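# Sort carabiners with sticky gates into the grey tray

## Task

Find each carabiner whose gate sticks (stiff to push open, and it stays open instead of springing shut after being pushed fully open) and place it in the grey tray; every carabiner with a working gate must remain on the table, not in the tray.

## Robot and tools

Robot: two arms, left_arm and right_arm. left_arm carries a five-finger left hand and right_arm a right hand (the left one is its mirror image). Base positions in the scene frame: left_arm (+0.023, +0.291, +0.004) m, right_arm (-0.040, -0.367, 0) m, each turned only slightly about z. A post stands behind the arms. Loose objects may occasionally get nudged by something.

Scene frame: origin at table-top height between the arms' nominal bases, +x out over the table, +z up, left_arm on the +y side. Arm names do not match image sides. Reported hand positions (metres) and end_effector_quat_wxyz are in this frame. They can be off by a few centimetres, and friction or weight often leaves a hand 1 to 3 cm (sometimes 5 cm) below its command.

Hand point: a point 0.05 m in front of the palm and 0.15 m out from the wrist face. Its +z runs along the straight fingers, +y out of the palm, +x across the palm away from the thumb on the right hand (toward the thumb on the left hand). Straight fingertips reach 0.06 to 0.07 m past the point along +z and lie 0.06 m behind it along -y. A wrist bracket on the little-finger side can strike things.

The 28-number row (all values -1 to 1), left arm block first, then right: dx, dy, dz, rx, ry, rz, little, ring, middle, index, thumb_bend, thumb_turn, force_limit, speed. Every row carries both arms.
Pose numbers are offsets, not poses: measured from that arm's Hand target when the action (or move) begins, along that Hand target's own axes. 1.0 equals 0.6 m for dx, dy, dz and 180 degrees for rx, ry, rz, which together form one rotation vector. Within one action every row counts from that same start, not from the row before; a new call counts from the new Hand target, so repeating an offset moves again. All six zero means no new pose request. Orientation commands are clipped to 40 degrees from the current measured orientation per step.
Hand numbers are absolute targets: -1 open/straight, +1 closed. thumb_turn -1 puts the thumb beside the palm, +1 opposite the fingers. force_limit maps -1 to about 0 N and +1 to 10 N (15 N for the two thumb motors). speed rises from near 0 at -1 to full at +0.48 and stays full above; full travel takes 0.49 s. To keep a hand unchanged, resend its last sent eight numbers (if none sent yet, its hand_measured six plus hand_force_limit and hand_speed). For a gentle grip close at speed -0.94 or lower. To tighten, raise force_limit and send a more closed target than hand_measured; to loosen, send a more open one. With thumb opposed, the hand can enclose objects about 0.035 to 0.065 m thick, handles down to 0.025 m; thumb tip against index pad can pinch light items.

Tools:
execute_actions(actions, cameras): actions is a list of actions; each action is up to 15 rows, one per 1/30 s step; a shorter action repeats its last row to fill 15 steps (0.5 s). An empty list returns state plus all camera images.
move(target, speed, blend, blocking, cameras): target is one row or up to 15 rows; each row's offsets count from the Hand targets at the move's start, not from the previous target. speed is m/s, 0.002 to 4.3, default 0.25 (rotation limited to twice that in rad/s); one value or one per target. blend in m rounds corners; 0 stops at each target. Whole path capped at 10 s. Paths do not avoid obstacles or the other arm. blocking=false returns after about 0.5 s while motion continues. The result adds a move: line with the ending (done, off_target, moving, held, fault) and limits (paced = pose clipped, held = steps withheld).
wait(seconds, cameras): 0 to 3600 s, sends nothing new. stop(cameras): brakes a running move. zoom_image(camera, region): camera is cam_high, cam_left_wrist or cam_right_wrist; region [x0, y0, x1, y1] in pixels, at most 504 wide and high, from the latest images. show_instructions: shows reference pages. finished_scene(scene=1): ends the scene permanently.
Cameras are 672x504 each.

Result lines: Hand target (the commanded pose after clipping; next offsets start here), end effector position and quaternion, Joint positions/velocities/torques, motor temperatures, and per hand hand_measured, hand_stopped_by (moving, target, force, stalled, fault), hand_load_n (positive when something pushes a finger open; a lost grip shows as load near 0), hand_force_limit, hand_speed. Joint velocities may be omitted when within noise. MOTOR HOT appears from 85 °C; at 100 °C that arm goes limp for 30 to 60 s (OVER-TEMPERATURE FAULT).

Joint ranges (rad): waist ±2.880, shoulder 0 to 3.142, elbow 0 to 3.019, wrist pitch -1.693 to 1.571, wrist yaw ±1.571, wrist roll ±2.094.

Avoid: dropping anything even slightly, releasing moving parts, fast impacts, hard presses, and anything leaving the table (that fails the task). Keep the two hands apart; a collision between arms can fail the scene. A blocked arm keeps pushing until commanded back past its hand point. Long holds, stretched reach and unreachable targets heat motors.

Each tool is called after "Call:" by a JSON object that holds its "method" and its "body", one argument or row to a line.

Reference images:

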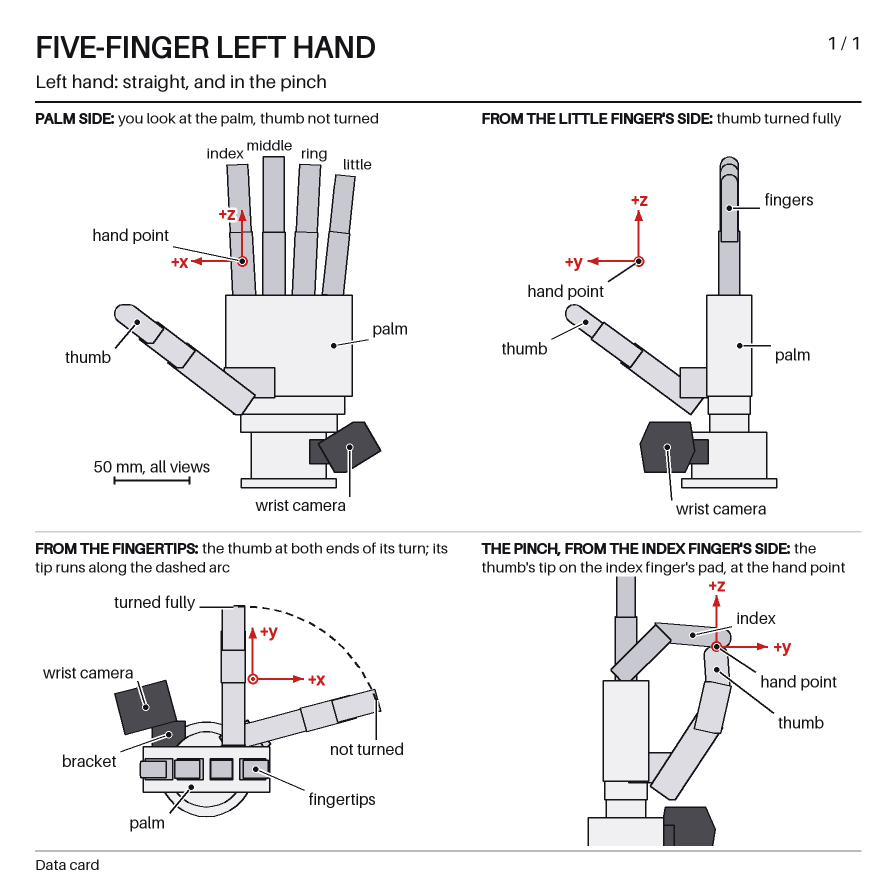

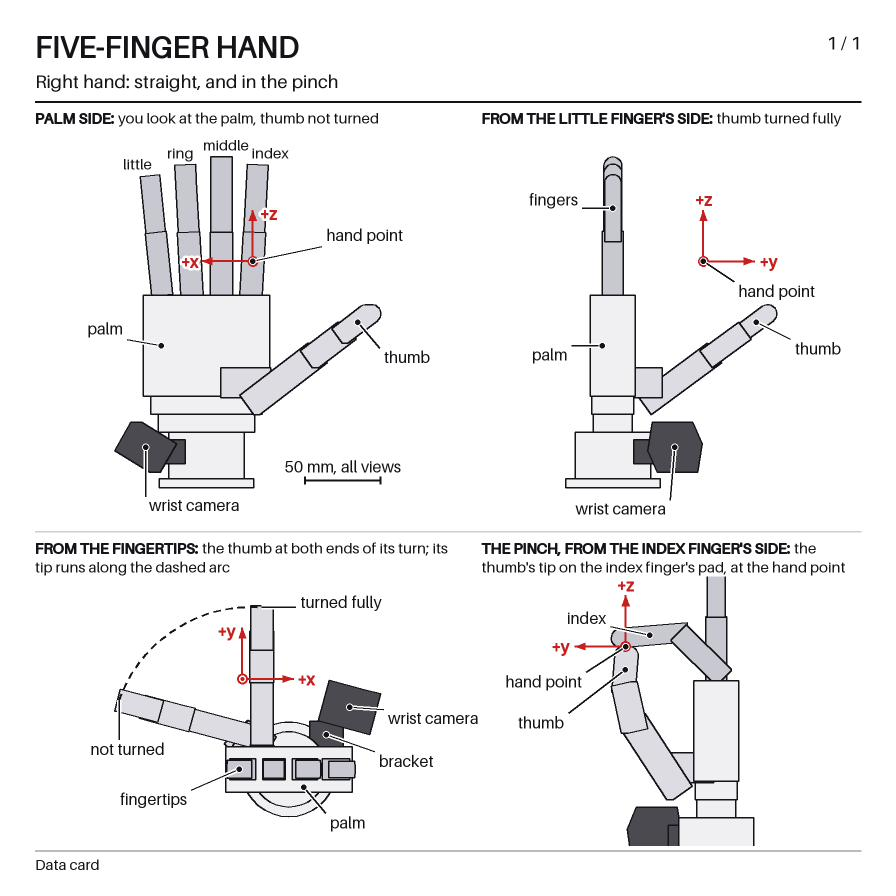

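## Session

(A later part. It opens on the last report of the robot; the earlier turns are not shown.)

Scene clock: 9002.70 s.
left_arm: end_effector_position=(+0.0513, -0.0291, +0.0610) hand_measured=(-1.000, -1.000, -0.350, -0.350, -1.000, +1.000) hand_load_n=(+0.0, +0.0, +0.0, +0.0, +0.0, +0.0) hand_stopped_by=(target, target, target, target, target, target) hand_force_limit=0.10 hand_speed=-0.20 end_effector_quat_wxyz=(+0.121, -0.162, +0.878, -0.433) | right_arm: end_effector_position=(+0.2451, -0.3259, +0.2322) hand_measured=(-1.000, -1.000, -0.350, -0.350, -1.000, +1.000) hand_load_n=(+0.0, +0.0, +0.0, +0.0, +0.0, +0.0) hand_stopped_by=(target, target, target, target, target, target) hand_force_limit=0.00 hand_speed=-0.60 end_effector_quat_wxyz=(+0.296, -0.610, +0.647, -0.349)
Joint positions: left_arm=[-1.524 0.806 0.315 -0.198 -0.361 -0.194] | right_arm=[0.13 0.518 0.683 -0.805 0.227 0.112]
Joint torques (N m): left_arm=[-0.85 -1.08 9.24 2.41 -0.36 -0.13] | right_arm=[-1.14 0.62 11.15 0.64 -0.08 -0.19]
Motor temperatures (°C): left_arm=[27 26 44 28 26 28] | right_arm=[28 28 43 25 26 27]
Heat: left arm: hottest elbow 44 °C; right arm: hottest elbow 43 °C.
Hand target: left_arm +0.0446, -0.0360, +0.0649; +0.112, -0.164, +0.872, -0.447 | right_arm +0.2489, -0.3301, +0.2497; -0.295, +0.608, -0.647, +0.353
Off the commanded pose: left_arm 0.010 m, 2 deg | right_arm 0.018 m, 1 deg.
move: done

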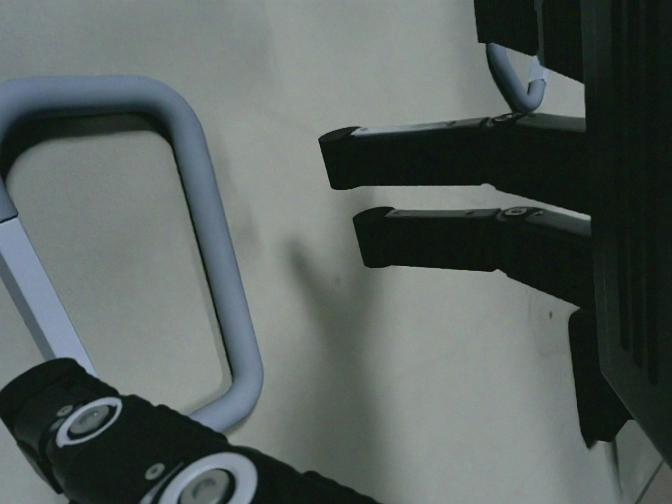

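Call:
{"method": "move", "body": {
  "target": [
    [-0.015,0.0001,0.0013,0,0,0,-1,-1,-0.35,-0.35,-1,1,0.1,-0.6,0,0,0,0,0,0,-1,-1,-0.35,-0.35,-1,1,0,-0.6],
    [-0.011,0.0678,0.0492,0,0,0,-1,-1,-0.35,-0.35,-1,1,0.1,-0.6,0,0,0,0,0,0,-1,-1,-0.35,-0.35,-1,1,0,-0.6]
  ],
  "speed": 0.06,
  "cameras": ["cam_left_wrist"]
}}

Scene clock: 9017.63 s.
left_arm: end_effector_position=(+0.0475, -0.0379, +0.0242) hand_measured=(-1.000, -1.000, -0.350, -0.350, -1.000, +1.000) hand_load_n=(+0.0, +0.0, -1.5, +0.0, +0.0, +0.0) hand_stopped_by=(target, target, target, target, target, target) hand_force_limit=0.10 hand_speed=-0.60 end_effector_quat_wxyz=(+0.108, -0.161, +0.870, -0.454) | right_arm: end_effector_position=(+0.2451, -0.3259, +0.2322) hand_measured=(-1.000, -1.000, -0.350, -0.350, -1.000, +1.000) hand_load_n=(+0.0, +0.0, +0.0, +0.0, +0.0, +0.0) hand_stopped_by=(target, target, target, target, target, target) hand_force_limit=0.00 hand_speed=-0.60 end_effector_quat_wxyz=(+0.296, -0.610, +0.647, -0.349)
Joint positions: left_arm=[-1.522 0.952 0.229 0.081 -0.339 -0.194] | right_arm=[0.13 0.518 0.683 -0.805 0.227 0.112]
Joint torques (N m): left_arm=[1.49 -0.73 6.99 2.03 0.09 0.11] | right_arm=[-0.97 0.85 11.17 0.62 -0.12 -0.19]
Heat: left arm: hottest elbow 44 °C; right arm: hottest elbow 43 °C.
Hand target: left_arm +0.0532, -0.0332, +0.0151; +0.112, -0.164, +0.872, -0.447 | right_arm +0.2489, -0.3301, +0.2497; -0.295, +0.608, -0.647, +0.353
Off the commanded pose: left_arm 0.012 m, 1 deg | right_arm 0.018 m, 1 deg.
move: off_target (left_arm)

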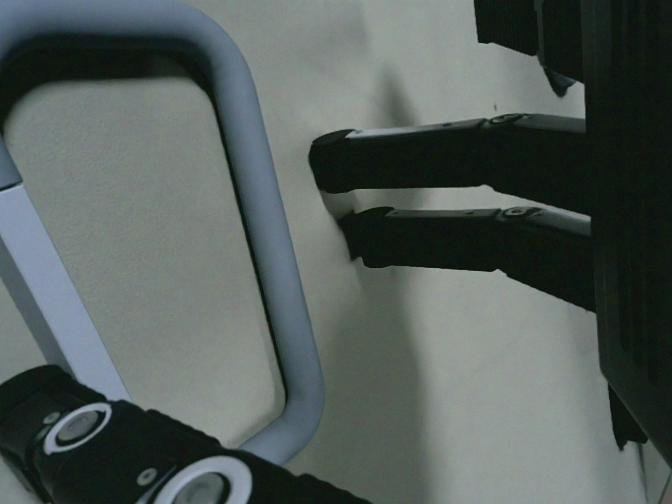

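Call:
{"method": "move", "body": {
  "target": [
    [-0.0024,-0.0408,-0.0287,0,0,0,-1,-1,-0.35,-0.35,-1,1,0.1,-0.6,0,0,0,0,0,0,-1,-1,-0.35,-0.35,-1,1,0,-0.6],
    [-0.0361,-0.0293,-0.0424,0,0,0,-1,-1,-0.35,-0.35,-1,1,0.1,-0.6,0,0,0,0,0,0,-1,-1,-0.35,-0.35,-1,1,0,-0.6],
    [-0.0335,0.0156,-0.0108,0,0,0,-1,-1,-0.35,-0.35,-1,1,0.1,-0.6,0,0,0,0,0,0,-1,-1,-0.35,-0.35,-1,1,0,-0.6]
  ],
  "speed": 0.06,
  "cameras": ["cam_left_wrist"]
}}

Scene clock: 9040.00 s.
left_arm: end_effector_position=(+0.0615, -0.0227, +0.0246) hand_measured=(-1.000, -1.000, -0.350, -0.350, -1.000, +1.000) hand_load_n=(+0.0, +0.0, -1.5, +0.0, +0.0, +0.0) hand_stopped_by=(target, target, target, target, target, target) hand_force_limit=0.10 hand_speed=-0.60 end_effector_quat_wxyz=(+0.105, -0.165, +0.868, -0.457) | right_arm: end_effector_position=(+0.2451, -0.3259, +0.2322) hand_measured=(-1.000, -1.000, -0.350, -0.350, -1.000, +1.000) hand_load_n=(+0.0, +0.0, +0.0, +0.0, +0.0, +0.0) hand_stopped_by=(target, target, target, target, target, target) hand_force_limit=0.00 hand_speed=-0.60 end_effector_quat_wxyz=(+0.296, -0.610, +0.647, -0.349)
Joint positions: left_arm=[-1.444 0.871 0.191 0.06 -0.275 -0.154] | right_arm=[0.13 0.518 0.683 -0.805 0.227 0.112]
Joint torques (N m): left_arm=[1.55 0.5 7.01 2.09 0.12 0.22] | right_arm=[-1.26 0.67 11.33 0.59 -0.15 -0.22]
Heat: left arm: hottest elbow 42 °C; right arm: hottest elbow 44 °C.
Hand target: left_arm +0.0678, -0.0154, +0.0121; +0.112, -0.164, +0.872, -0.447 | right_arm +0.2489, -0.3301, +0.2497; -0.295, +0.608, -0.647, +0.353
Off the commanded pose: left_arm 0.016 m, 2 deg | right_arm 0.018 m, 1 deg.
move: off_target (left_arm)

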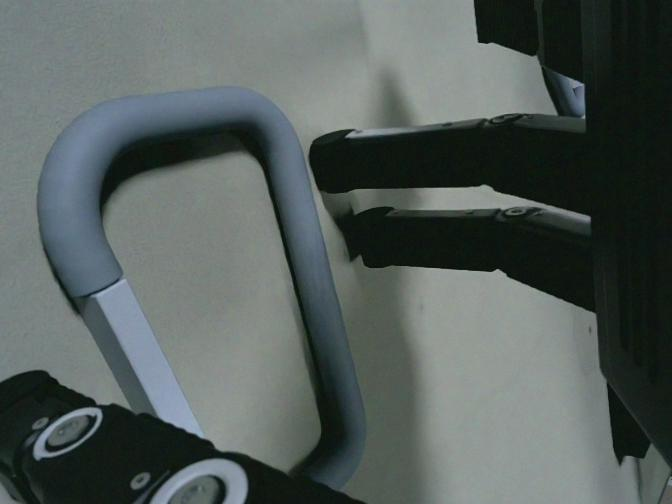

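Call:
{"method": "execute_actions", "body": {
  "actions": [
    [[0,0,0,0,0,0,-1,-1,-0.25,-0.2,-0.92,1,-0.3,-0.85,0,0,0,0,0,0,-1,-1,-0.35,-0.35,-1,1,0,-0.6]],
    [[0,0,0,0,0,0,-1,-1,-0.15,-0.1,-0.87,0.99,-0.3,-0.88,0,0,0,0,0,0,-1,-1,-0.35,-0.35,-1,1,0,-0.6]],
    [[0,0,0,0,0,0,-1,-1,-0.05,0.0,-0.87,0.99,-0.1,-0.88,0,0,0,0,0,0,-1,-1,-0.35,-0.35,-1,1,0,-0.6]]
  ],
  "cameras": ["cam_left_wrist"]
}}

Scene clock: 9047.60 s.
left_arm: end_effector_position=(+0.0622, -0.0245, +0.0250) hand_measured=(-1.000, -1.000, -0.096, -0.002, -0.870, +0.990) hand_load_n=(+0.0, +0.0, +2.5, +4.5, +3.5, +0.0) hand_stopped_by=(target, target, force, target, target, target) hand_force_limit=-0.10 hand_speed=-0.88 end_effector_quat_wxyz=(+0.105, -0.166, +0.866, -0.460) | right_arm: end_effector_position=(+0.2451, -0.3259, +0.2322) hand_measured=(-1.000, -1.000, -0.350, -0.350, -1.000, +1.000) hand_load_n=(+0.0, +0.0, +0.0, +0.0, +0.0, +0.0) hand_stopped_by=(target, target, target, target, target, target) hand_force_limit=0.00 hand_speed=-0.60 end_effector_quat_wxyz=(+0.296, -0.610, +0.647, -0.349)
Joint positions: left_arm=[-1.443 0.879 0.191 0.073 -0.275 -0.154] | right_arm=[0.13 0.518 0.683 -0.805 0.227 0.112]
Joint torques (N m): left_arm=[1.55 -0.09 6.98 1.69 0.14 0.23] | right_arm=[-1.38 0.62 11.29 0.64 -0.1 -0.2]
Heat: left arm: hottest elbow 42 °C; right arm: hottest elbow 45 °C.
Hand target: left_arm +0.0678, -0.0154, +0.0121; +0.112, -0.164, +0.872, -0.447 | right_arm +0.2489, -0.3301, +0.2497; -0.295, +0.608, -0.647, +0.353
Off the commanded pose: left_arm 0.017 m, 2 deg | right_arm 0.018 m, 1 deg.

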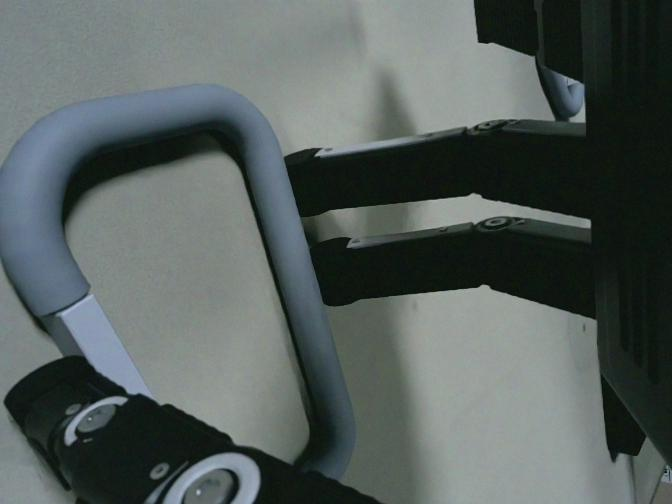

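Call:
{"method": "execute_actions", "body": {
  "actions": [
    [[0,0,0,0,0,0,-1,-1,-0.09,0.0,-0.82,0.985,1,-0.8,0,0,0,0,0,0,-1,-1,-0.35,-0.35,-1,1,0,-0.6]],
    [[0,0,0,0,0,0,-1,-1,-0.09,0.0,-0.77,0.98,1,-0.8,0,0,0,0,0,0,-1,-1,-0.35,-0.35,-1,1,0,-0.6]],
    [[0,0,0,0,0,0,-1,-1,-0.09,0.0,-0.72,0.975,1,-0.8,0,0,0,0,0,0,-1,-1,-0.35,-0.35,-1,1,0,-0.6]]
  ],
  "cameras": ["cam_left_wrist"]
}}

Scene clock: 9054.07 s.
left_arm: end_effector_position=(+0.0622, -0.0245, +0.0250) hand_measured=(-1.000, -1.000, -0.092, -0.002, -0.728, +0.974) hand_load_n=(+0.0, +0.0, +5.0, +7.5, +11.5, +1.5) hand_stopped_by=(target, target, target, target, stalled, target) hand_force_limit=1.00 hand_speed=-0.80 end_effector_quat_wxyz=(+0.105, -0.166, +0.866, -0.460) | right_arm: end_effector_position=(+0.2451, -0.3259, +0.2322) hand_measured=(-1.000, -1.000, -0.350, -0.350, -1.000, +1.000) hand_load_n=(+0.0, +0.0, +0.0, +0.0, +0.0, -0.5) hand_stopped_by=(target, target, target, target, target, target) hand_force_limit=0.00 hand_speed=-0.60 end_effector_quat_wxyz=(+0.296, -0.610, +0.647, -0.349)
Joint positions: left_arm=[-1.443 0.879 0.191 0.073 -0.275 -0.154] | right_arm=[0.13 0.518 0.683 -0.805 0.227 0.112]
Joint torques (N m): left_arm=[1.44 0.03 6.98 1.68 0.14 0.22] | right_arm=[-1.03 0.97 11.23 0.65 -0.1 -0.17]
Heat: left arm: hottest elbow 42 °C; right arm: hottest elbow 45 °C.
Hand target: left_arm +0.0678, -0.0154, +0.0121; +0.112, -0.164, +0.872, -0.447 | right_arm +0.2489, -0.3301, +0.2497; -0.295, +0.608, -0.647, +0.353
Off the commanded pose: left_arm 0.017 m, 2 deg | right_arm 0.018 m, 1 deg.

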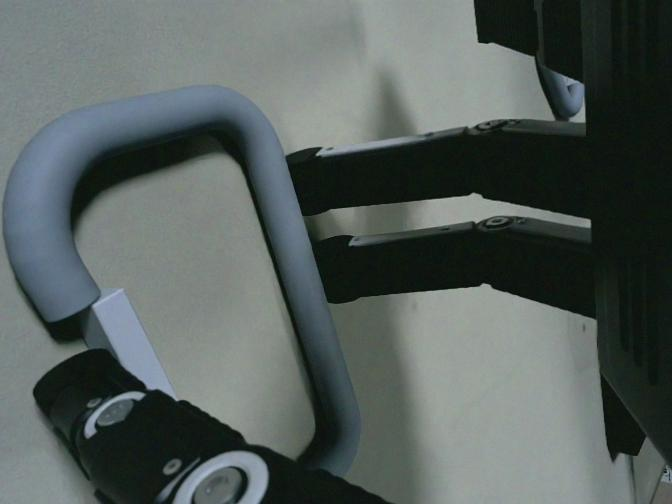

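Call:
{"method": "execute_actions", "body": {
  "actions": [
    [[0,0,0,0,0,0,-1,-1,-0.09,0.0,-0.66,0.96,1,-0.7,0,0,0,0,0,0,-1,-1,-0.35,-0.35,-1,1,0,-0.6]],
    [[0,0,0,0,0,0,-1,-1,-0.09,0.0,-0.60,0.94,1,-0.7,0,0,0,0,0,0,-1,-1,-0.35,-0.35,-1,1,0,-0.6]],
    [[0,0,0,0,0,0,-1,-1,-0.09,0.0,-0.54,0.925,1,-0.6,0,0,0,0,0,0,-1,-1,-0.35,-0.35,-1,1,0,-0.6]]
  ],
  "cameras": ["cam_left_wrist"]
}}

Scene clock: 9059.53 s.
left_arm: end_effector_position=(+0.0622, -0.0247, +0.0254) hand_measured=(-1.000, -1.000, -0.092, -0.002, -0.564, +0.924) hand_load_n=(+0.0, +0.0, +6.5, +12.5, +15.0, +1.0) hand_stopped_by=(target, target, target, target, force, target) hand_force_limit=1.00 hand_speed=-0.60 end_effector_quat_wxyz=(+0.105, -0.166, +0.866, -0.461) | right_arm: end_effector_position=(+0.2451, -0.3259, +0.2322) hand_measured=(-1.000, -1.000, -0.350, -0.350, -1.000, +1.000) hand_load_n=(+0.0, +0.0, +0.0, +0.0, +0.0, +0.0) hand_stopped_by=(target, target, target, target, target, target) hand_force_limit=0.00 hand_speed=-0.60 end_effector_quat_wxyz=(+0.296, -0.610, +0.647, -0.349)
Joint positions: left_arm=[-1.443 0.877 0.191 0.073 -0.275 -0.154] | right_arm=[0.13 0.518 0.683 -0.805 0.227 0.112]
Joint torques (N m): left_arm=[1.55 -0.09 6.97 1.66 0.14 0.22] | right_arm=[-1.03 0.91 11.12 0.62 -0.11 -0.2]
Heat: left arm: hottest elbow 41 °C; right arm: hottest elbow 45 °C.
Hand target: left_arm +0.0678, -0.0154, +0.0121; +0.112, -0.164, +0.872, -0.447 | right_arm +0.2489, -0.3301, +0.2497; -0.295, +0.608, -0.647, +0.353
Off the commanded pose: left_arm 0.017 m, 2 deg | right_arm 0.018 m, 1 deg.

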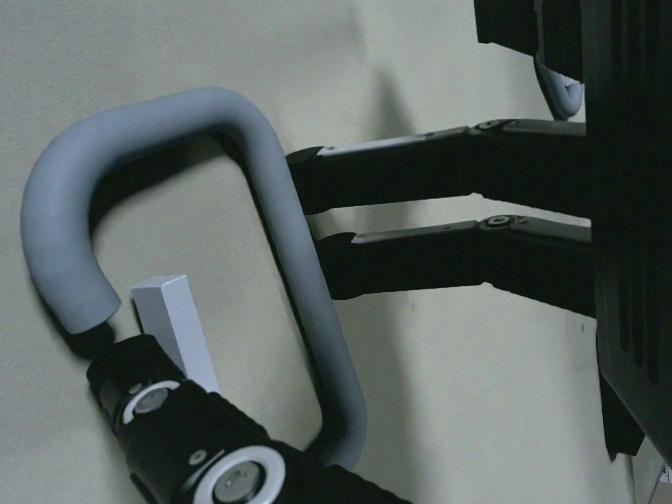

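Call:
{"method": "execute_actions", "body": {
  "actions": [
    [[0,0,0,0,0,0,-1,-1,-0.095,-0.01,-0.58,0.89,1,-0.3,0,0,0,0,0,0,-1,-1,-0.35,-0.35,-1,1,0,-0.6]],
    [[0,0,0,0,0,0,-1,-1,-0.095,-0.01,-0.48,0.89,1,0.1,0,0,0,0,0,0,-1,-1,-0.35,-0.35,-1,1,0,-0.6]],
    [[0,0,0,0,0,0,-1,-1,-0.1,-0.018,-0.54,0.93,1,-0.3,0,0,0,0,0,0,-1,-1,-0.35,-0.35,-1,1,0,-0.6]],
    [[0,0,0,0,0,0,-1,-1,-0.1,-0.018,-0.44,0.92,1,0.1,0,0,0,0,0,0,-1,-1,-0.35,-0.35,-1,1,0,-0.6]]
  ],
  "cameras": ["cam_left_wrist"]
}}

Scene clock: 9068.63 s.
left_arm: end_effector_position=(+0.0622, -0.0249, +0.0256) hand_measured=(-1.000, -1.000, -0.102, -0.020, -0.512, +0.920) hand_load_n=(+0.0, +0.0, +7.5, +13.0, +15.0, +1.0) hand_stopped_by=(target, target, target, force, force, target) hand_force_limit=1.00 hand_speed=0.10 end_effector_quat_wxyz=(+0.105, -0.166, +0.865, -0.461) | right_arm: end_effector_position=(+0.2451, -0.3259, +0.2322) hand_measured=(-1.000, -1.000, -0.350, -0.350, -1.000, +1.000) hand_load_n=(+0.0, +0.0, +0.0, +0.0, +0.0, +0.0) hand_stopped_by=(target, target, target, target, target, target) hand_force_limit=0.00 hand_speed=-0.60 end_effector_quat_wxyz=(+0.296, -0.610, +0.647, -0.349)
Joint positions: left_arm=[-1.443 0.877 0.191 0.074 -0.275 -0.154] | right_arm=[0.13 0.518 0.683 -0.805 0.227 0.112]
Joint torques (N m): left_arm=[1.49 -0.03 7.01 1.62 0.14 0.23] | right_arm=[-0.91 0.67 11.11 0.69 -0.1 -0.18]
Heat: left arm: hottest elbow 41 °C; right arm: hottest elbow 45 °C.
Hand target: left_arm +0.0678, -0.0154, +0.0121; +0.112, -0.164, +0.872, -0.447 | right_arm +0.2489, -0.3301, +0.2497; -0.295, +0.608, -0.647, +0.353
Off the commanded pose: left_arm 0.017 m, 2 deg | right_arm 0.018 m, 1 deg.

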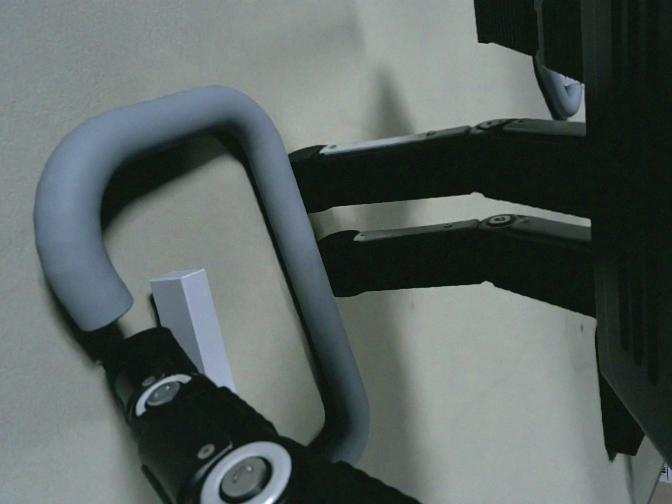

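Call:
{"method": "execute_actions", "body": {
  "actions": [
    [[0,0,0,0,0,0,-1,-1,-0.107,-0.026,-0.53,0.87,1,-0.3,0,0,0,0,0,0,-1,-1,-0.35,-0.35,-1,1,0,-0.6]],
    [[0,0,0,0,0,0,-1,-1,-0.107,-0.026,-0.42,0.87,1,0.1,0,0,0,0,0,0,-1,-1,-0.35,-0.35,-1,1,0,-0.6]],
    [[0,0,0,0,0,0,-1,-1,-0.112,-0.034,-0.49,0.92,1,-0.3,0,0,0,0,0,0,-1,-1,-0.35,-0.35,-1,1,0,-0.6]],
    [[0,0,0,0,0,0,-1,-1,-0.112,-0.034,-0.39,0.91,1,0.1,0,0,0,0,0,0,-1,-1,-0.35,-0.35,-1,1,0,-0.6]],
    [[0,0,0,0,0,0,-1,-1,-0.117,-0.04,-0.47,0.86,1,-0.3,0,0,0,0,0,0,-1,-1,-0.35,-0.35,-1,1,0,-0.6]],
    [[0,0,0,0,0,0,-1,-1,-0.117,-0.04,-0.36,0.86,1,0.1,0,0,0,0,0,0,-1,-1,-0.35,-0.35,-1,1,0,-0.6]]
  ],
  "cameras": ["cam_left_wrist"]
}}

Scene clock: 9078.87 s.
left_arm: end_effector_position=(+0.0622, -0.0250, +0.0257) hand_measured=(-1.000, -1.000, -0.120, -0.042, -0.438, +0.860) hand_load_n=(+0.0, +0.0, +7.5, +14.0, +15.0, +0.0) hand_stopped_by=(target, target, target, force, force, target) hand_force_limit=1.00 hand_speed=0.10 end_effector_quat_wxyz=(+0.105, -0.166, +0.865, -0.461) | right_arm: end_effector_position=(+0.2451, -0.3259, +0.2322) hand_measured=(-1.000, -1.000, -0.350, -0.350, -1.000, +1.000) hand_load_n=(+0.0, -0.5, +0.0, +0.0, +0.0, +0.0) hand_stopped_by=(target, target, target, target, target, target) hand_force_limit=0.00 hand_speed=-0.60 end_effector_quat_wxyz=(+0.296, -0.610, +0.647, -0.349)
Joint positions: left_arm=[-1.443 0.877 0.191 0.075 -0.275 -0.154] | right_arm=[0.13 0.518 0.683 -0.805 0.227 0.112]
Joint torques (N m): left_arm=[1.55 -0.03 6.99 1.61 0.15 0.22] | right_arm=[-1.44 0.5 11.17 0.72 -0.13 -0.17]
Heat: left arm: hottest elbow 40 °C; right arm: hottest elbow 45 °C.
Hand target: left_arm +0.0678, -0.0154, +0.0121; +0.112, -0.164, +0.872, -0.447 | right_arm +0.2489, -0.3301, +0.2497; -0.295, +0.608, -0.647, +0.353
Off the commanded pose: left_arm 0.018 m, 2 deg | right_arm 0.018 m, 1 deg.

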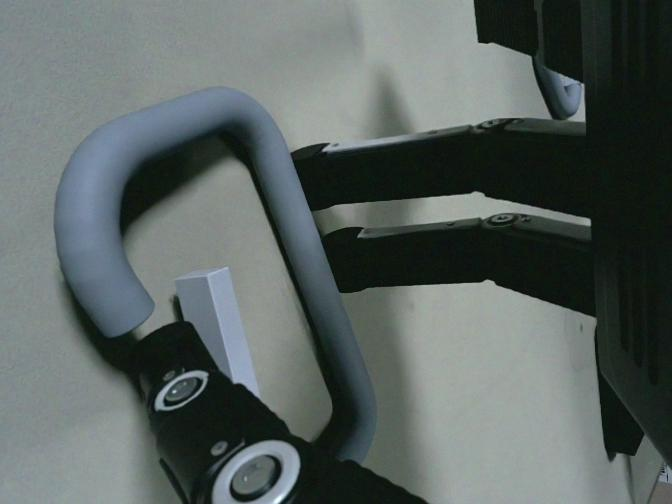

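Call:
{"method": "execute_actions", "body": {
  "actions": [
    [[0,0,0,0,0,0,-1,-1,-0.122,-0.047,-0.45,0.90,1,-0.3,0,0,0,0,0,0,-1,-1,-0.35,-0.35,-1,1,0,-0.6]],
    [[0,0,0,0,0,0,-1,-1,-0.122,-0.047,-0.34,0.90,1,0.1,0,0,0,0,0,0,-1,-1,-0.35,-0.35,-1,1,0,-0.6]],
    [[0,0,0,0,0,0,-1,-1,-0.127,-0.053,-0.43,0.85,1,-0.3,0,0,0,0,0,0,-1,-1,-0.35,-0.35,-1,1,0,-0.6]],
    [[0,0,0,0,0,0,-1,-1,-0.127,-0.053,-0.32,0.85,1,0.1,0,0,0,0,0,0,-1,-1,-0.35,-0.35,-1,1,0,-0.6]],
    [[0,0,0,0,0,0,-1,-1,-0.132,-0.06,-0.41,0.89,1,-0.3,0,0,0,0,0,0,-1,-1,-0.35,-0.35,-1,1,0,-0.6]],
    [[0,0,0,0,0,0,-1,-1,-0.132,-0.06,-0.30,0.89,1,0.1,0,0,0,0,0,0,-1,-1,-0.35,-0.35,-1,1,0,-0.6]]
  ],
  "cameras": ["cam_left_wrist"]
}}

Scene clock: 9089.67 s.
left_arm: end_effector_position=(+0.0622, -0.0251, +0.0256) hand_measured=(-1.000, -1.000, -0.134, -0.062, -0.310, +0.890) hand_load_n=(+0.0, +0.0, +6.5, +14.5, +13.0, -2.0) hand_stopped_by=(target, target, target, force, stalled, target) hand_force_limit=1.00 hand_speed=0.10 end_effector_quat_wxyz=(+0.105, -0.166, +0.865, -0.461) | right_arm: end_effector_position=(+0.2451, -0.3259, +0.2322) hand_measured=(-1.000, -1.000, -0.350, -0.350, -1.000, +1.000) hand_load_n=(+0.0, +0.0, +0.0, +0.0, +0.0, +0.0) hand_stopped_by=(target, target, target, target, target, target) hand_force_limit=0.00 hand_speed=-0.60 end_effector_quat_wxyz=(+0.296, -0.610, +0.647, -0.349)
Joint positions: left_arm=[-1.443 0.879 0.191 0.076 -0.275 -0.154] | right_arm=[0.13 0.518 0.683 -0.805 0.227 0.112]
Joint torques (N m): left_arm=[1.49 -0.03 6.99 1.57 0.14 0.22] | right_arm=[-1.08 1.2 11.19 0.7 -0.12 -0.18]
Heat: left arm: hottest elbow 40 °C; right arm: hottest elbow 46 °C.
Hand target: left_arm +0.0678, -0.0154, +0.0121; +0.112, -0.164, +0.872, -0.447 | right_arm +0.2489, -0.3301, +0.2497; -0.295, +0.608, -0.647, +0.353
Off the commanded pose: left_arm 0.018 m, 2 deg | right_arm 0.018 m, 1 deg.

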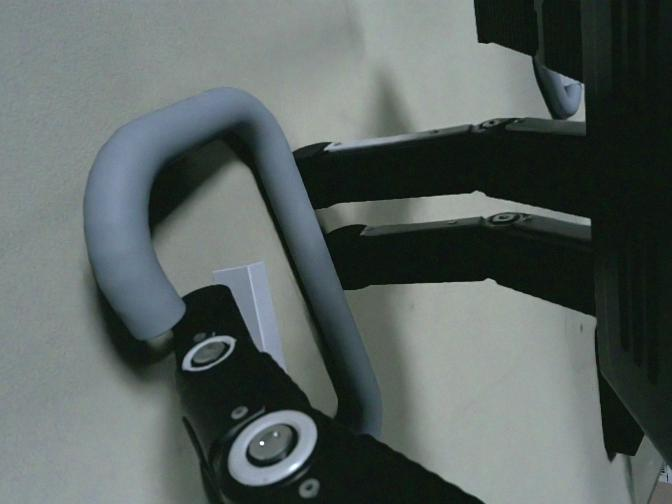

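Call:
{"method": "execute_actions", "body": {
  "actions": [
    [[0,0,0,0,0,0,-1,-1,-0.132,-0.06,-0.26,0.87,1,-0.2,0,0,0,0,0,0,-1,-1,-0.35,-0.35,-1,1,0,-0.6]]
  ],
  "cameras": ["cam_left_wrist"]
}}

Call:
{"method": "execute_actions", "body": {
  "actions": [
    [[0,0,0,0,0,0,-1,-1,-0.132,-0.06,-0.21,0.85,1,-0.2,0,0,0,0,0,0,-1,-1,-0.35,-0.35,-1,1,0,-0.6]]
  ],
  "cameras": ["cam_left_wrist"]
}}

Scene clock: 9093.97 s.
left_arm: end_effector_position=(+0.0622, -0.0251, +0.0256) hand_measured=(-1.000, -1.000, -0.134, -0.062, -0.270, +0.870) hand_load_n=(+0.0, +0.0, +6.0, +15.5, +12.5, -2.5) hand_stopped_by=(target, target, target, force, stalled, target) hand_force_limit=1.00 hand_speed=-0.20 end_effector_quat_wxyz=(+0.105, -0.166, +0.865, -0.461) | right_arm: end_effector_position=(+0.2451, -0.3259, +0.2322) hand_measured=(-1.000, -1.000, -0.350, -0.350, -1.000, +1.000) hand_load_n=(+0.0, +0.0, +0.0, +0.0, +0.0, +0.0) hand_stopped_by=(target, target, target, target, target, target) hand_force_limit=0.00 hand_speed=-0.60 end_effector_quat_wxyz=(+0.296, -0.610, +0.647, -0.349)
Joint positions: left_arm=[-1.443 0.879 0.191 0.076 -0.275 -0.154] | right_arm=[0.13 0.518 0.683 -0.805 0.227 0.112]
Joint torques (N m): left_arm=[1.55 -0.03 6.98 1.54 0.15 0.22] | right_arm=[-1.38 0.97 11.25 0.7 -0.11 -0.19]
Heat: left arm: hottest elbow 40 °C; right arm: hottest elbow 46 °C.
Hand target: left_arm +0.0678, -0.0154, +0.0121; +0.112, -0.164, +0.872, -0.447 | right_arm +0.2489, -0.3301, +0.2497; -0.295, +0.608, -0.647, +0.353
Off the commanded pose: left_arm 0.018 m, 2 deg | right_arm 0.018 m, 1 deg.

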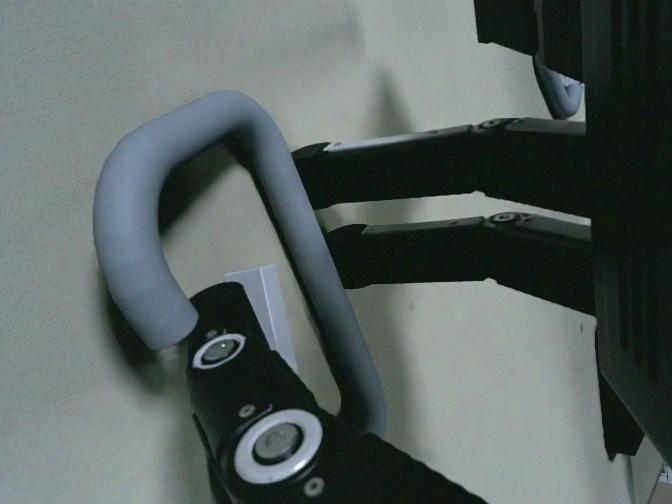

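Scene clock: 9094.87 s.
left_arm: end_effector_position=(+0.0622, -0.0242, +0.0242) hand_measured=(-1.000, -1.000, -0.132, -0.060, -0.210, +0.850) hand_load_n=(+0.0, +0.0, +0.0, +0.0, +0.0, +0.0) hand_stopped_by=(target, target, target, force, target, target) hand_force_limit=1.00 hand_speed=-0.20 end_effector_quat_wxyz=(+0.104, -0.166, +0.864, -0.463) | right_arm: end_effector_position=(+0.2451, -0.3259, +0.2322) hand_measured=(-1.000, -1.000, -0.350, -0.350, -1.000, +1.000) hand_load_n=(+0.0, +0.0, +0.0, +0.0, +0.0, +0.0) hand_stopped_by=(target, target, target, target, target, target) hand_force_limit=0.00 hand_speed=-0.60 end_effector_quat_wxyz=(+0.296, -0.610, +0.647, -0.349)
Joint positions: left_arm=[-1.441 0.879 0.183 0.089 -0.273 -0.154] | right_arm=[0.13 0.518 0.683 -0.805 0.227 0.112]
Joint torques (N m): left_arm=[1.44 -0.09 7.6 1.2 0.06 0.22] | right_arm=[-1.14 0.67 11.17 0.7 -0.12 -0.17]
Heat: left arm: hottest elbow 40 °C; right arm: hottest elbow 46 °C.
Hand target: left_arm +0.0678, -0.0154, +0.0121; +0.112, -0.164, +0.872, -0.447 | right_arm +0.2489, -0.3301, +0.2497; -0.295, +0.608, -0.647, +0.353
Off the commanded pose: left_arm 0.016 m, 2 deg | right_arm 0.018 m, 1 deg.

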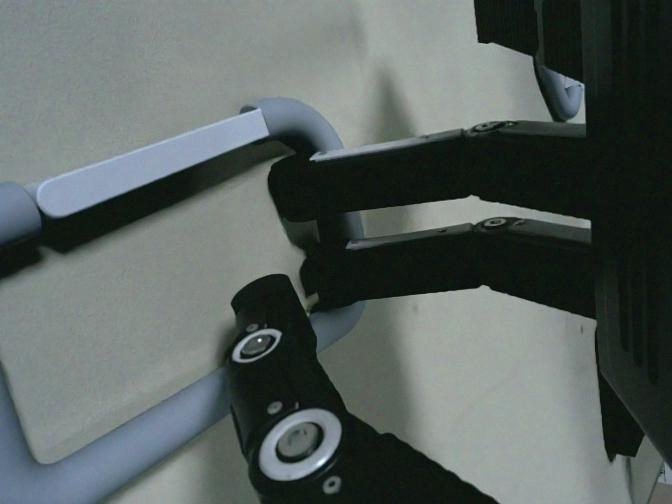

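Call:
{"method": "move", "body": {
  "target": [
    [-0.0041,-0.068,-0.0479,0,0,0,-1,-1,-0.132,-0.06,-0.21,0.85,1,-0.6,0,0,0,0,0,0,-1,-1,-0.35,-0.35,-1,1,0,-0.6],
    [-0.0062,-0.0476,-0.1208,0,0,0,-1,-1,-0.35,-0.35,-1,-0.6,0,-0.2,0,0,0,0,0,0,-1,-1,-0.35,-0.35,-1,1,0,-0.6],
    [-0.0089,-0.0565,-0.2214,0,0,0,-1,-1,-0.35,-0.35,-1,-0.6,0,-0.2,0,0,0,0,0,0,-1,-1,-0.35,-0.35,-1,1,0,-0.6]
  ],
  "speed": 0.08,
  "cameras": ["cam_left_wrist","cam_high"]
}}

Scene clock: 9110.97 s.
left_arm: end_effector_position=(+0.0400, +0.0745, +0.0822) hand_measured=(-1.000, -1.000, -0.350, -0.350, -1.000, -0.600) hand_load_n=(+0.0, +0.0, +0.0, +0.0, +0.0, +0.0) hand_stopped_by=(target, target, target, target, target, target) hand_force_limit=0.00 hand_speed=-0.20 end_effector_quat_wxyz=(+0.124, -0.159, +0.882, -0.425) | right_arm: end_effector_position=(+0.2451, -0.3259, +0.2322) hand_measured=(-1.000, -1.000, -0.350, -0.350, -1.000, +1.000) hand_load_n=(+0.0, -0.5, +0.0, +0.0, +0.0, +0.0) hand_stopped_by=(target, target, target, target, target, target) hand_force_limit=0.00 hand_speed=-0.60 end_effector_quat_wxyz=(+0.296, -0.610, +0.647, -0.349)
Joint positions: left_arm=[-1.642 0.22 0.266 -0.788 -0.452 -0.275] | right_arm=[0.13 0.518 0.683 -0.805 0.227 0.112]
Joint torques (N m): left_arm=[-0.97 2.61 15.79 0.49 -0.43 -0.13] | right_arm=[-1.49 0.73 11.18 0.65 -0.11 -0.2]
Heat: left arm: hottest elbow 42 °C; right arm: hottest elbow 46 °C.
Hand target: left_arm +0.0335, +0.0668, +0.1164; +0.112, -0.164, +0.872, -0.447 | right_arm +0.2489, -0.3301, +0.2497; -0.295, +0.608, -0.647, +0.353
Off the commanded pose: left_arm 0.036 m, 3 deg | right_arm 0.018 m, 1 deg.
move: off_target (left_arm); target 2's new numbers were sent with left_arm's hand 0.024 m and 2 deg from that target
Images, in order (width x height): cam_high 672x504, cam_left_wrist 672x504.

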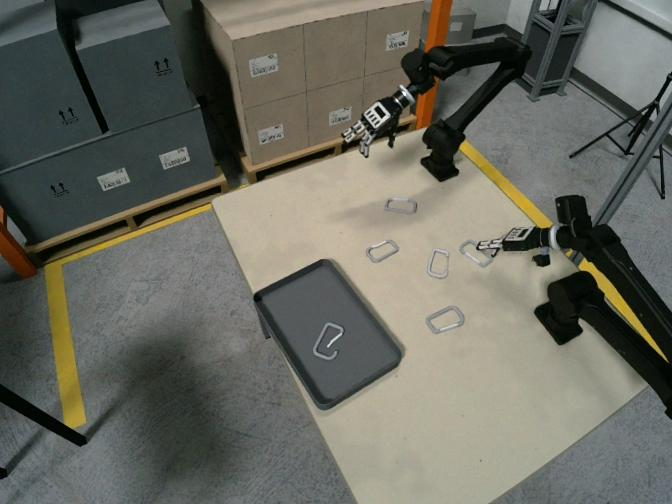

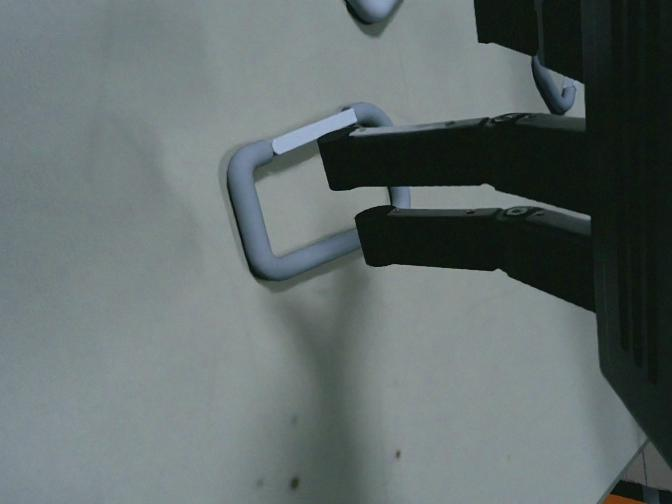

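Call:
{"method": "move", "body": {
  "target": [
    [-0.0032,-0.005,0.1522,0.0022,0.0363,0.0255,-1,-1,-0.5,-0.5,-1,1,0,-0.2,0,0,0,0,0,0,-1,-1,-0.35,-0.35,-1,1,0,-0.6]
  ],
  "speed": 0.1,
  "cameras": ["cam_left_wrist"]
}}

Scene clock: 9148.17 s.
left_arm: end_effector_position=(+0.0595, +0.0034, +0.0616) hand_measured=(-1.000, -1.000, -0.500, -0.500, -1.000, +1.000) hand_load_n=(+0.0, +0.0, +0.0, +0.0, +0.0, +0.0) hand_stopped_by=(target, target, target, target, target, target) hand_force_limit=0.00 hand_speed=-0.20 end_effector_quat_wxyz=(+0.073, -0.103, +0.888, -0.442) | right_arm: end_effector_position=(+0.2451, -0.3259, +0.2322) hand_measured=(-1.000, -1.000, -0.350, -0.350, -1.000, +1.000) hand_load_n=(+0.0, +0.0, +0.0, +0.0, +0.0, +0.0) hand_stopped_by=(target, target, target, target, target, target) hand_force_limit=0.00 hand_speed=-0.60 end_effector_quat_wxyz=(+0.296, -0.610, +0.647, -0.349)
Joint positions: left_arm=[-1.337 0.622 0.252 -0.274 -0.075 -0.008] | right_arm=[0.13 0.518 0.683 -0.805 0.227 0.112]
Joint torques (N m): left_arm=[1.61 0.67 10.02 2.52 0.25 0.22] | right_arm=[-1.14 0.5 11.29 0.58 -0.1 -0.18]
Motor temperatures (°C): left_arm=[27 26 49 28 26 28] | right_arm=[28 28 47 25 26 27]
Heat: left arm: hottest elbow 49 °C; right arm: hottest elbow 47 °C.
Hand target: left_arm +0.0671, -0.0020, +0.0665; +0.081, -0.102, +0.881, -0.454 | right_arm +0.2489, -0.3301, +0.2497; -0.295, +0.608, -0.647, +0.353
Off the commanded pose: left_arm 0.010 m, 2 deg | right_arm 0.018 m, 1 deg.
move: done

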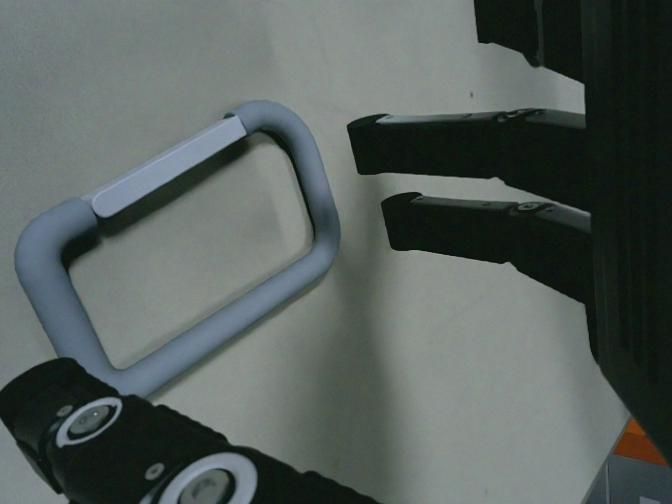

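Call:
{"method": "move", "body": {
  "target": [
    [0.0037,0.0613,0.0633,0,0,0,-1,-1,-0.5,-0.5,-1,1,0,-0.2,0,0,0,0,0,0,-1,-1,-0.35,-0.35,-1,1,0,-0.6]
  ],
  "speed": 0.07,
  "cameras": ["cam_left_wrist"]
}}

Scene clock: 9165.87 s.
left_arm: end_effector_position=(+0.0629, -0.0161, +0.0241) hand_measured=(-1.000, -1.000, -0.500, -0.500, -1.000, +1.000) hand_load_n=(+0.0, +0.0, +0.0, +0.0, +0.5, +0.0) hand_stopped_by=(target, target, target, target, target, target) hand_force_limit=0.00 hand_speed=-0.20 end_effector_quat_wxyz=(+0.073, -0.102, +0.879, -0.459) | right_arm: end_effector_position=(+0.2451, -0.3259, +0.2322) hand_measured=(-1.000, -1.000, -0.350, -0.350, -1.000, +1.000) hand_load_n=(+0.0, +0.0, +0.0, +0.0, +0.0, +0.0) hand_stopped_by=(target, target, target, target, target, target) hand_force_limit=0.00 hand_speed=-0.60 end_effector_quat_wxyz=(+0.296, -0.610, +0.647, -0.349)
Joint positions: left_arm=[-1.334 0.842 0.18 0.057 -0.068 -0.006] | right_arm=[0.13 0.518 0.683 -0.805 0.227 0.112]
Joint torques (N m): left_arm=[1.61 0.44 7.43 2.36 0.12 0.23] | right_arm=[-0.97 0.85 11.25 0.59 -0.11 -0.19]
Heat: left arm: hottest elbow 47 °C; right arm: hottest elbow 47 °C.
Hand target: left_arm +0.0700, -0.0114, +0.0144; +0.081, -0.103, +0.882, -0.454 | right_arm +0.2489, -0.3301, +0.2497; -0.295, +0.608, -0.647, +0.353
Off the commanded pose: left_arm 0.013 m, 1 deg | right_arm 0.018 m, 1 deg.
move: off_target (left_arm)

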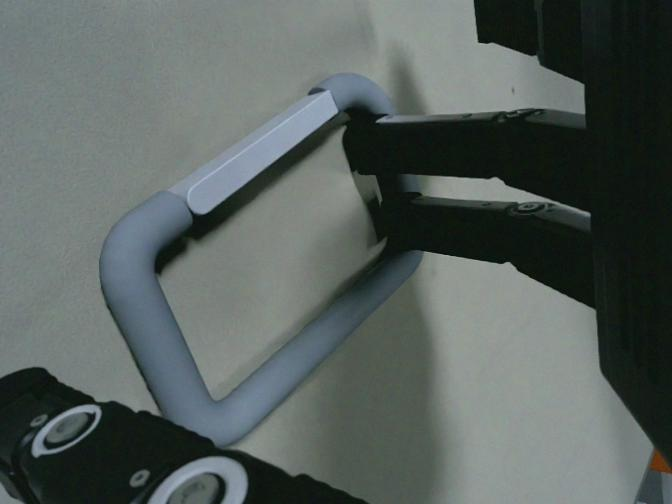

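Call:
{"method": "move", "body": {
  "target": [
    [-0.0025,-0.0408,-0.0287,0,0,0,-1,-1,-0.5,-0.5,-1,1,0,-0.2,0,0,0,0,0,0,-1,-1,-0.35,-0.35,-1,1,0,-0.6],
    [-0.0035,-0.056,-0.0068,0,0,0,-1,-1,-0.5,-0.5,-1,1,0,-0.2,0,0,0,0,0,0,-1,-1,-0.35,-0.35,-1,1,0,-0.6],
    [-0.001,-0.0152,0.0219,0,0,0,-1,-1,-0.5,-0.5,-1,1,0,-0.2,0,0,0,0,0,0,-1,-1,-0.35,-0.35,-1,1,0,-0.6]
  ],
  "speed": 0.07,
  "cameras": ["cam_left_wrist"]
}}

Scene clock: 9182.70 s.
left_arm: end_effector_position=(+0.0676, -0.0312, +0.0246) hand_measured=(-1.000, -1.000, -0.500, -0.500, -1.000, +1.000) hand_load_n=(+0.0, +0.0, +0.0, +0.0, +0.0, +0.0) hand_stopped_by=(target, target, target, target, target, target) hand_force_limit=0.00 hand_speed=-0.20 end_effector_quat_wxyz=(+0.073, -0.102, +0.878, -0.462) | right_arm: end_effector_position=(+0.2451, -0.3259, +0.2322) hand_measured=(-1.000, -1.000, -0.350, -0.350, -1.000, +1.000) hand_load_n=(+0.0, +0.0, +0.0, +0.0, +0.0, +0.0) hand_stopped_by=(target, target, target, target, target, target) hand_force_limit=0.00 hand_speed=-0.60 end_effector_quat_wxyz=(+0.296, -0.610, +0.647, -0.349)
Joint positions: left_arm=[-1.324 0.925 0.208 0.119 -0.061 -0.002] | right_arm=[0.13 0.518 0.683 -0.805 0.227 0.112]
Joint torques (N m): left_arm=[1.61 0.26 7.54 2.15 0.08 0.23] | right_arm=[-0.97 0.56 11.22 0.61 -0.1 -0.18]
Heat: left arm: hottest elbow 45 °C; right arm: hottest elbow 47 °C.
Hand target: left_arm +0.0746, -0.0268, +0.0144; +0.081, -0.102, +0.881, -0.454 | right_arm +0.2489, -0.3301, +0.2497; -0.295, +0.608, -0.647, +0.353
Off the commanded pose: left_arm 0.013 m, 1 deg | right_arm 0.018 m, 1 deg.
move: off_target (left_arm)

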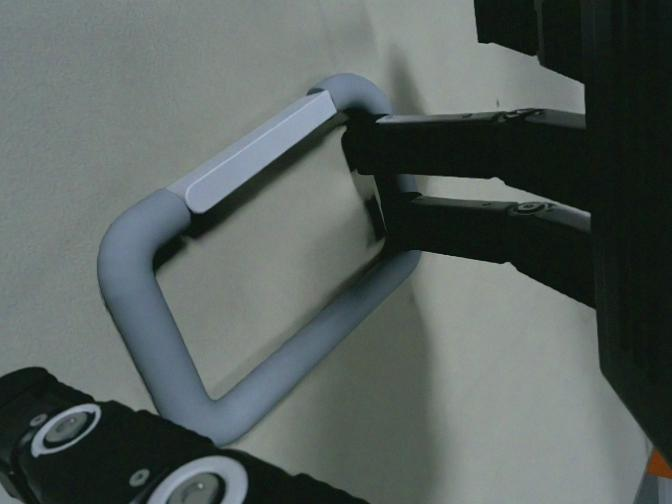

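Call:
{"method": "move", "body": {
  "target": [
    [-0.0057,-0.0108,0.016,-0.0084,-0.1361,-0.0955,-1,-1,-0.5,-0.5,-1,1,0,-0.2,0,0,0,0,0,0,-1,-1,-0.35,-0.35,-1,1,0,-0.6],
    [-0.0202,-0.018,0.0277,-0.0167,-0.2722,-0.1911,-1,-1,-0.5,-0.5,-1,1,0,-0.2,0,0,0,0,0,0,-1,-1,-0.35,-0.35,-1,1,0,-0.6],
    [-0.0395,-0.0202,0.0322,-0.0251,-0.4083,-0.2866,-1,-1,-0.5,-0.5,-1,1,0,-0.2,0,0,0,0,0,0,-1,-1,-0.35,-0.35,-1,1,0,-0.6]
  ],
  "speed": 0.06,
  "blend": 0.005,
  "cameras": ["cam_left_wrist","cam_high"]
}}

Scene clock: 9221.37 s.
left_arm: end_effector_position=(+0.1084, -0.0272, +0.0195) hand_measured=(-1.000, -1.000, -0.500, -0.500, -1.000, +1.000) hand_load_n=(+0.0, -0.5, +0.0, +0.0, -1.0, -1.5) hand_stopped_by=(target, target, target, target, target, target) hand_force_limit=0.00 hand_speed=-0.20 end_effector_quat_wxyz=(+0.342, -0.565, +0.677, -0.325) | right_arm: end_effector_position=(+0.2451, -0.3259, +0.2322) hand_measured=(-1.000, -1.000, -0.350, -0.350, -1.000, +1.000) hand_load_n=(+0.0, +0.0, +0.0, +0.0, +0.0, +0.0) hand_stopped_by=(target, target, target, target, target, target) hand_force_limit=0.00 hand_speed=-0.60 end_effector_quat_wxyz=(+0.296, -0.610, +0.647, -0.349)
Joint positions: left_arm=[-1.656 1.394 0.626 -0.905 -0.979 -1.577] | right_arm=[0.13 0.518 0.683 -0.805 0.227 0.112]
Joint torques (N m): left_arm=[-1.2 -4.19 8.76 -0.01 0.44 -0.53] | right_arm=[-1.14 0.56 11.21 0.59 -0.11 -0.22]
Motor temperatures (°C): left_arm=[27 26 43 29 26 28] | right_arm=[28 28 48 25 26 27]
Heat: left arm: hottest elbow 43 °C; right arm: hottest elbow 48 °C.
Hand target: left_arm +0.0948, -0.0428, +0.0143; +0.323, -0.581, +0.671, -0.329 (not the last commanded pose) | right_arm +0.2489, -0.3301, +0.2497; -0.295, +0.608, -0.647, +0.353
Off the commanded pose: left_arm 0.017 m, 22 deg | right_arm 0.018 m, 1 deg.
move: off_target (left_arm; path cut at 10 s); path passed 2 of 3 targets
Images, in order (width x height): cam_high 672x504, cam_left_wrist 672x504.

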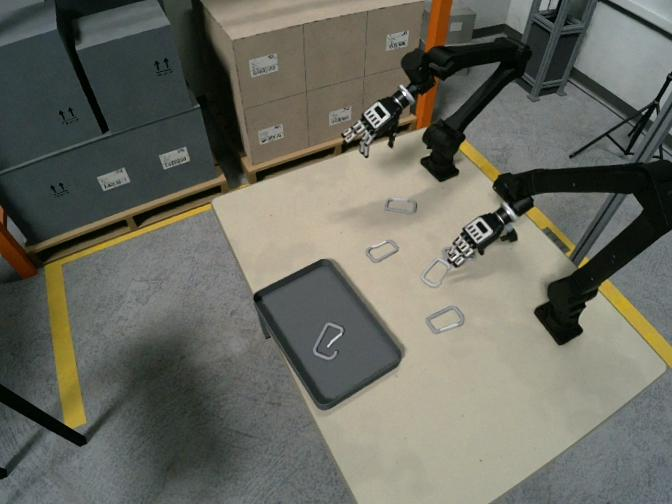

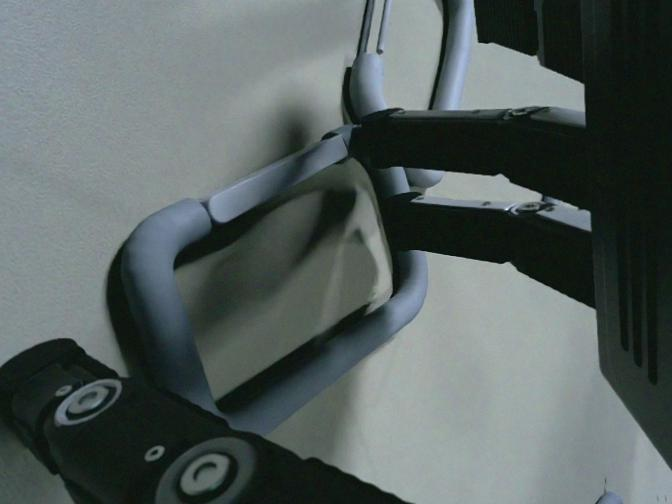

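Call:
{"method": "move", "body": {
  "target": [-0.0102,-0.1634,-0.1151,0,0,0,-1,-1,-0.5,-0.5,-1,1,0,-0.2,0,0,0,0,0,0,-1,-1,-0.35,-0.35,-1,1,0,-0.6],
  "speed": 0.08,
  "cameras": ["all"]
}}

Scene clock: 9249.80 s.
left_arm: end_effector_position=(+0.1047, -0.0238, +0.1128) hand_measured=(-1.000, -1.000, -0.500, -0.500, -1.000, +1.000) hand_load_n=(+0.0, +0.0, +0.0, +0.0, +0.0, +0.0) hand_stopped_by=(target, target, target, target, target, target) hand_force_limit=0.00 hand_speed=-0.20 end_effector_quat_wxyz=(+0.346, -0.571, +0.676, -0.311) | right_arm: end_effector_position=(+0.2451, -0.3259, +0.2322) hand_measured=(-1.000, -1.000, -0.350, -0.350, -1.000, +1.000) hand_load_n=(+0.0, +0.0, +0.0, +0.0, +0.0, +0.0) hand_stopped_by=(target, target, target, target, target, target) hand_force_limit=0.00 hand_speed=-0.60 end_effector_quat_wxyz=(+0.296, -0.610, +0.647, -0.349)
Joint positions: left_arm=[-1.662 1.23 0.783 -1.281 -0.959 -1.624] | right_arm=[0.13 0.518 0.683 -0.805 0.227 0.112]
Joint torques (N m): left_arm=[-0.79 -7.3 12.4 -0.84 -0.43 -0.11] | right_arm=[-1.38 0.79 11.3 0.66 -0.11 -0.2]
Heat: left arm: hottest elbow 42 °C; right arm: hottest elbow 48 °C.
Hand target: left_arm +0.0948, -0.0428, +0.1344; +0.323, -0.581, +0.671, -0.329 | right_arm +0.2489, -0.3301, +0.2497; -0.295, +0.608, -0.647, +0.353
Off the commanded pose: left_arm 0.030 m, 4 deg | right_arm 0.018 m, 1 deg.
move: off_target (left_arm)

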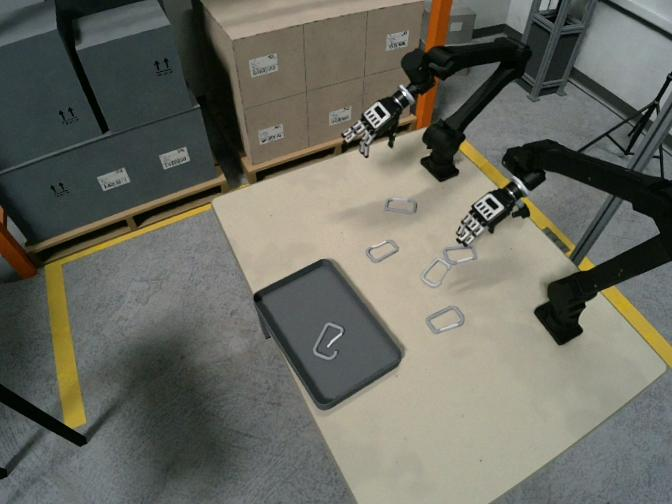

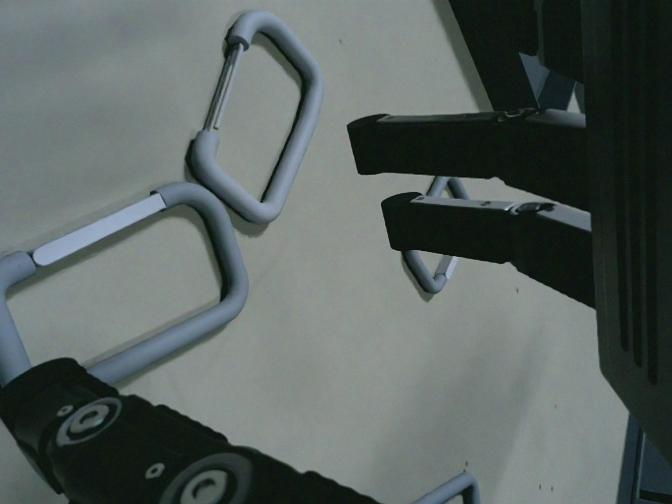

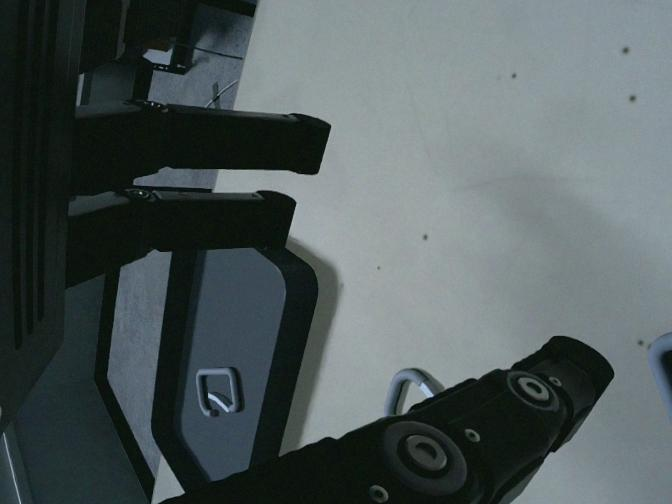

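Call:
{"method": "zoom_image", "body": {
  "camera": "cam_high",
  "region": [350, 180, 500, 350]
}}

Call:
{"method": "zoom_image", "body": {
  "camera": "cam_left_wrist",
  "region": [0, 0, 400, 400]
}}

Scaled by 2.965 from the camera's image (finer frame: 960x720).

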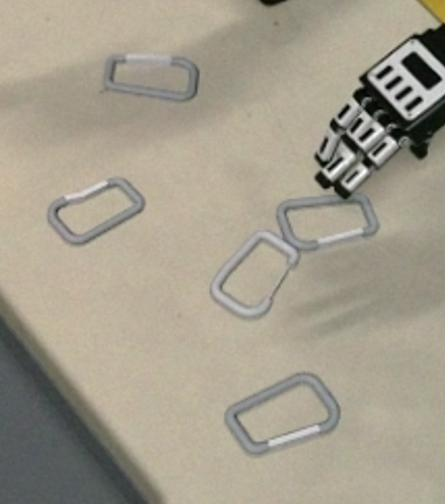

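Scaled by 1.260 from the camera's image (finer frame: 960x720).

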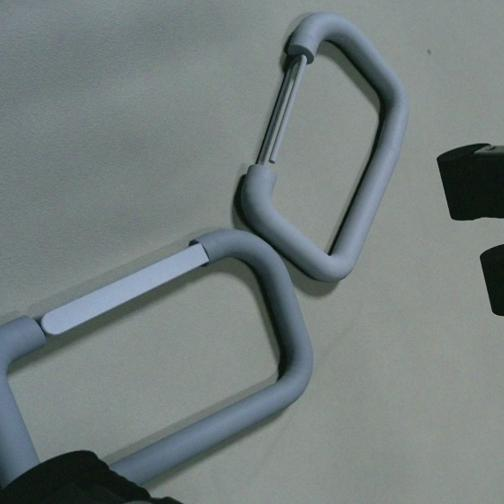

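Call:
{"method": "finished_scene", "body": {

}}

The scene is finished: the task was done.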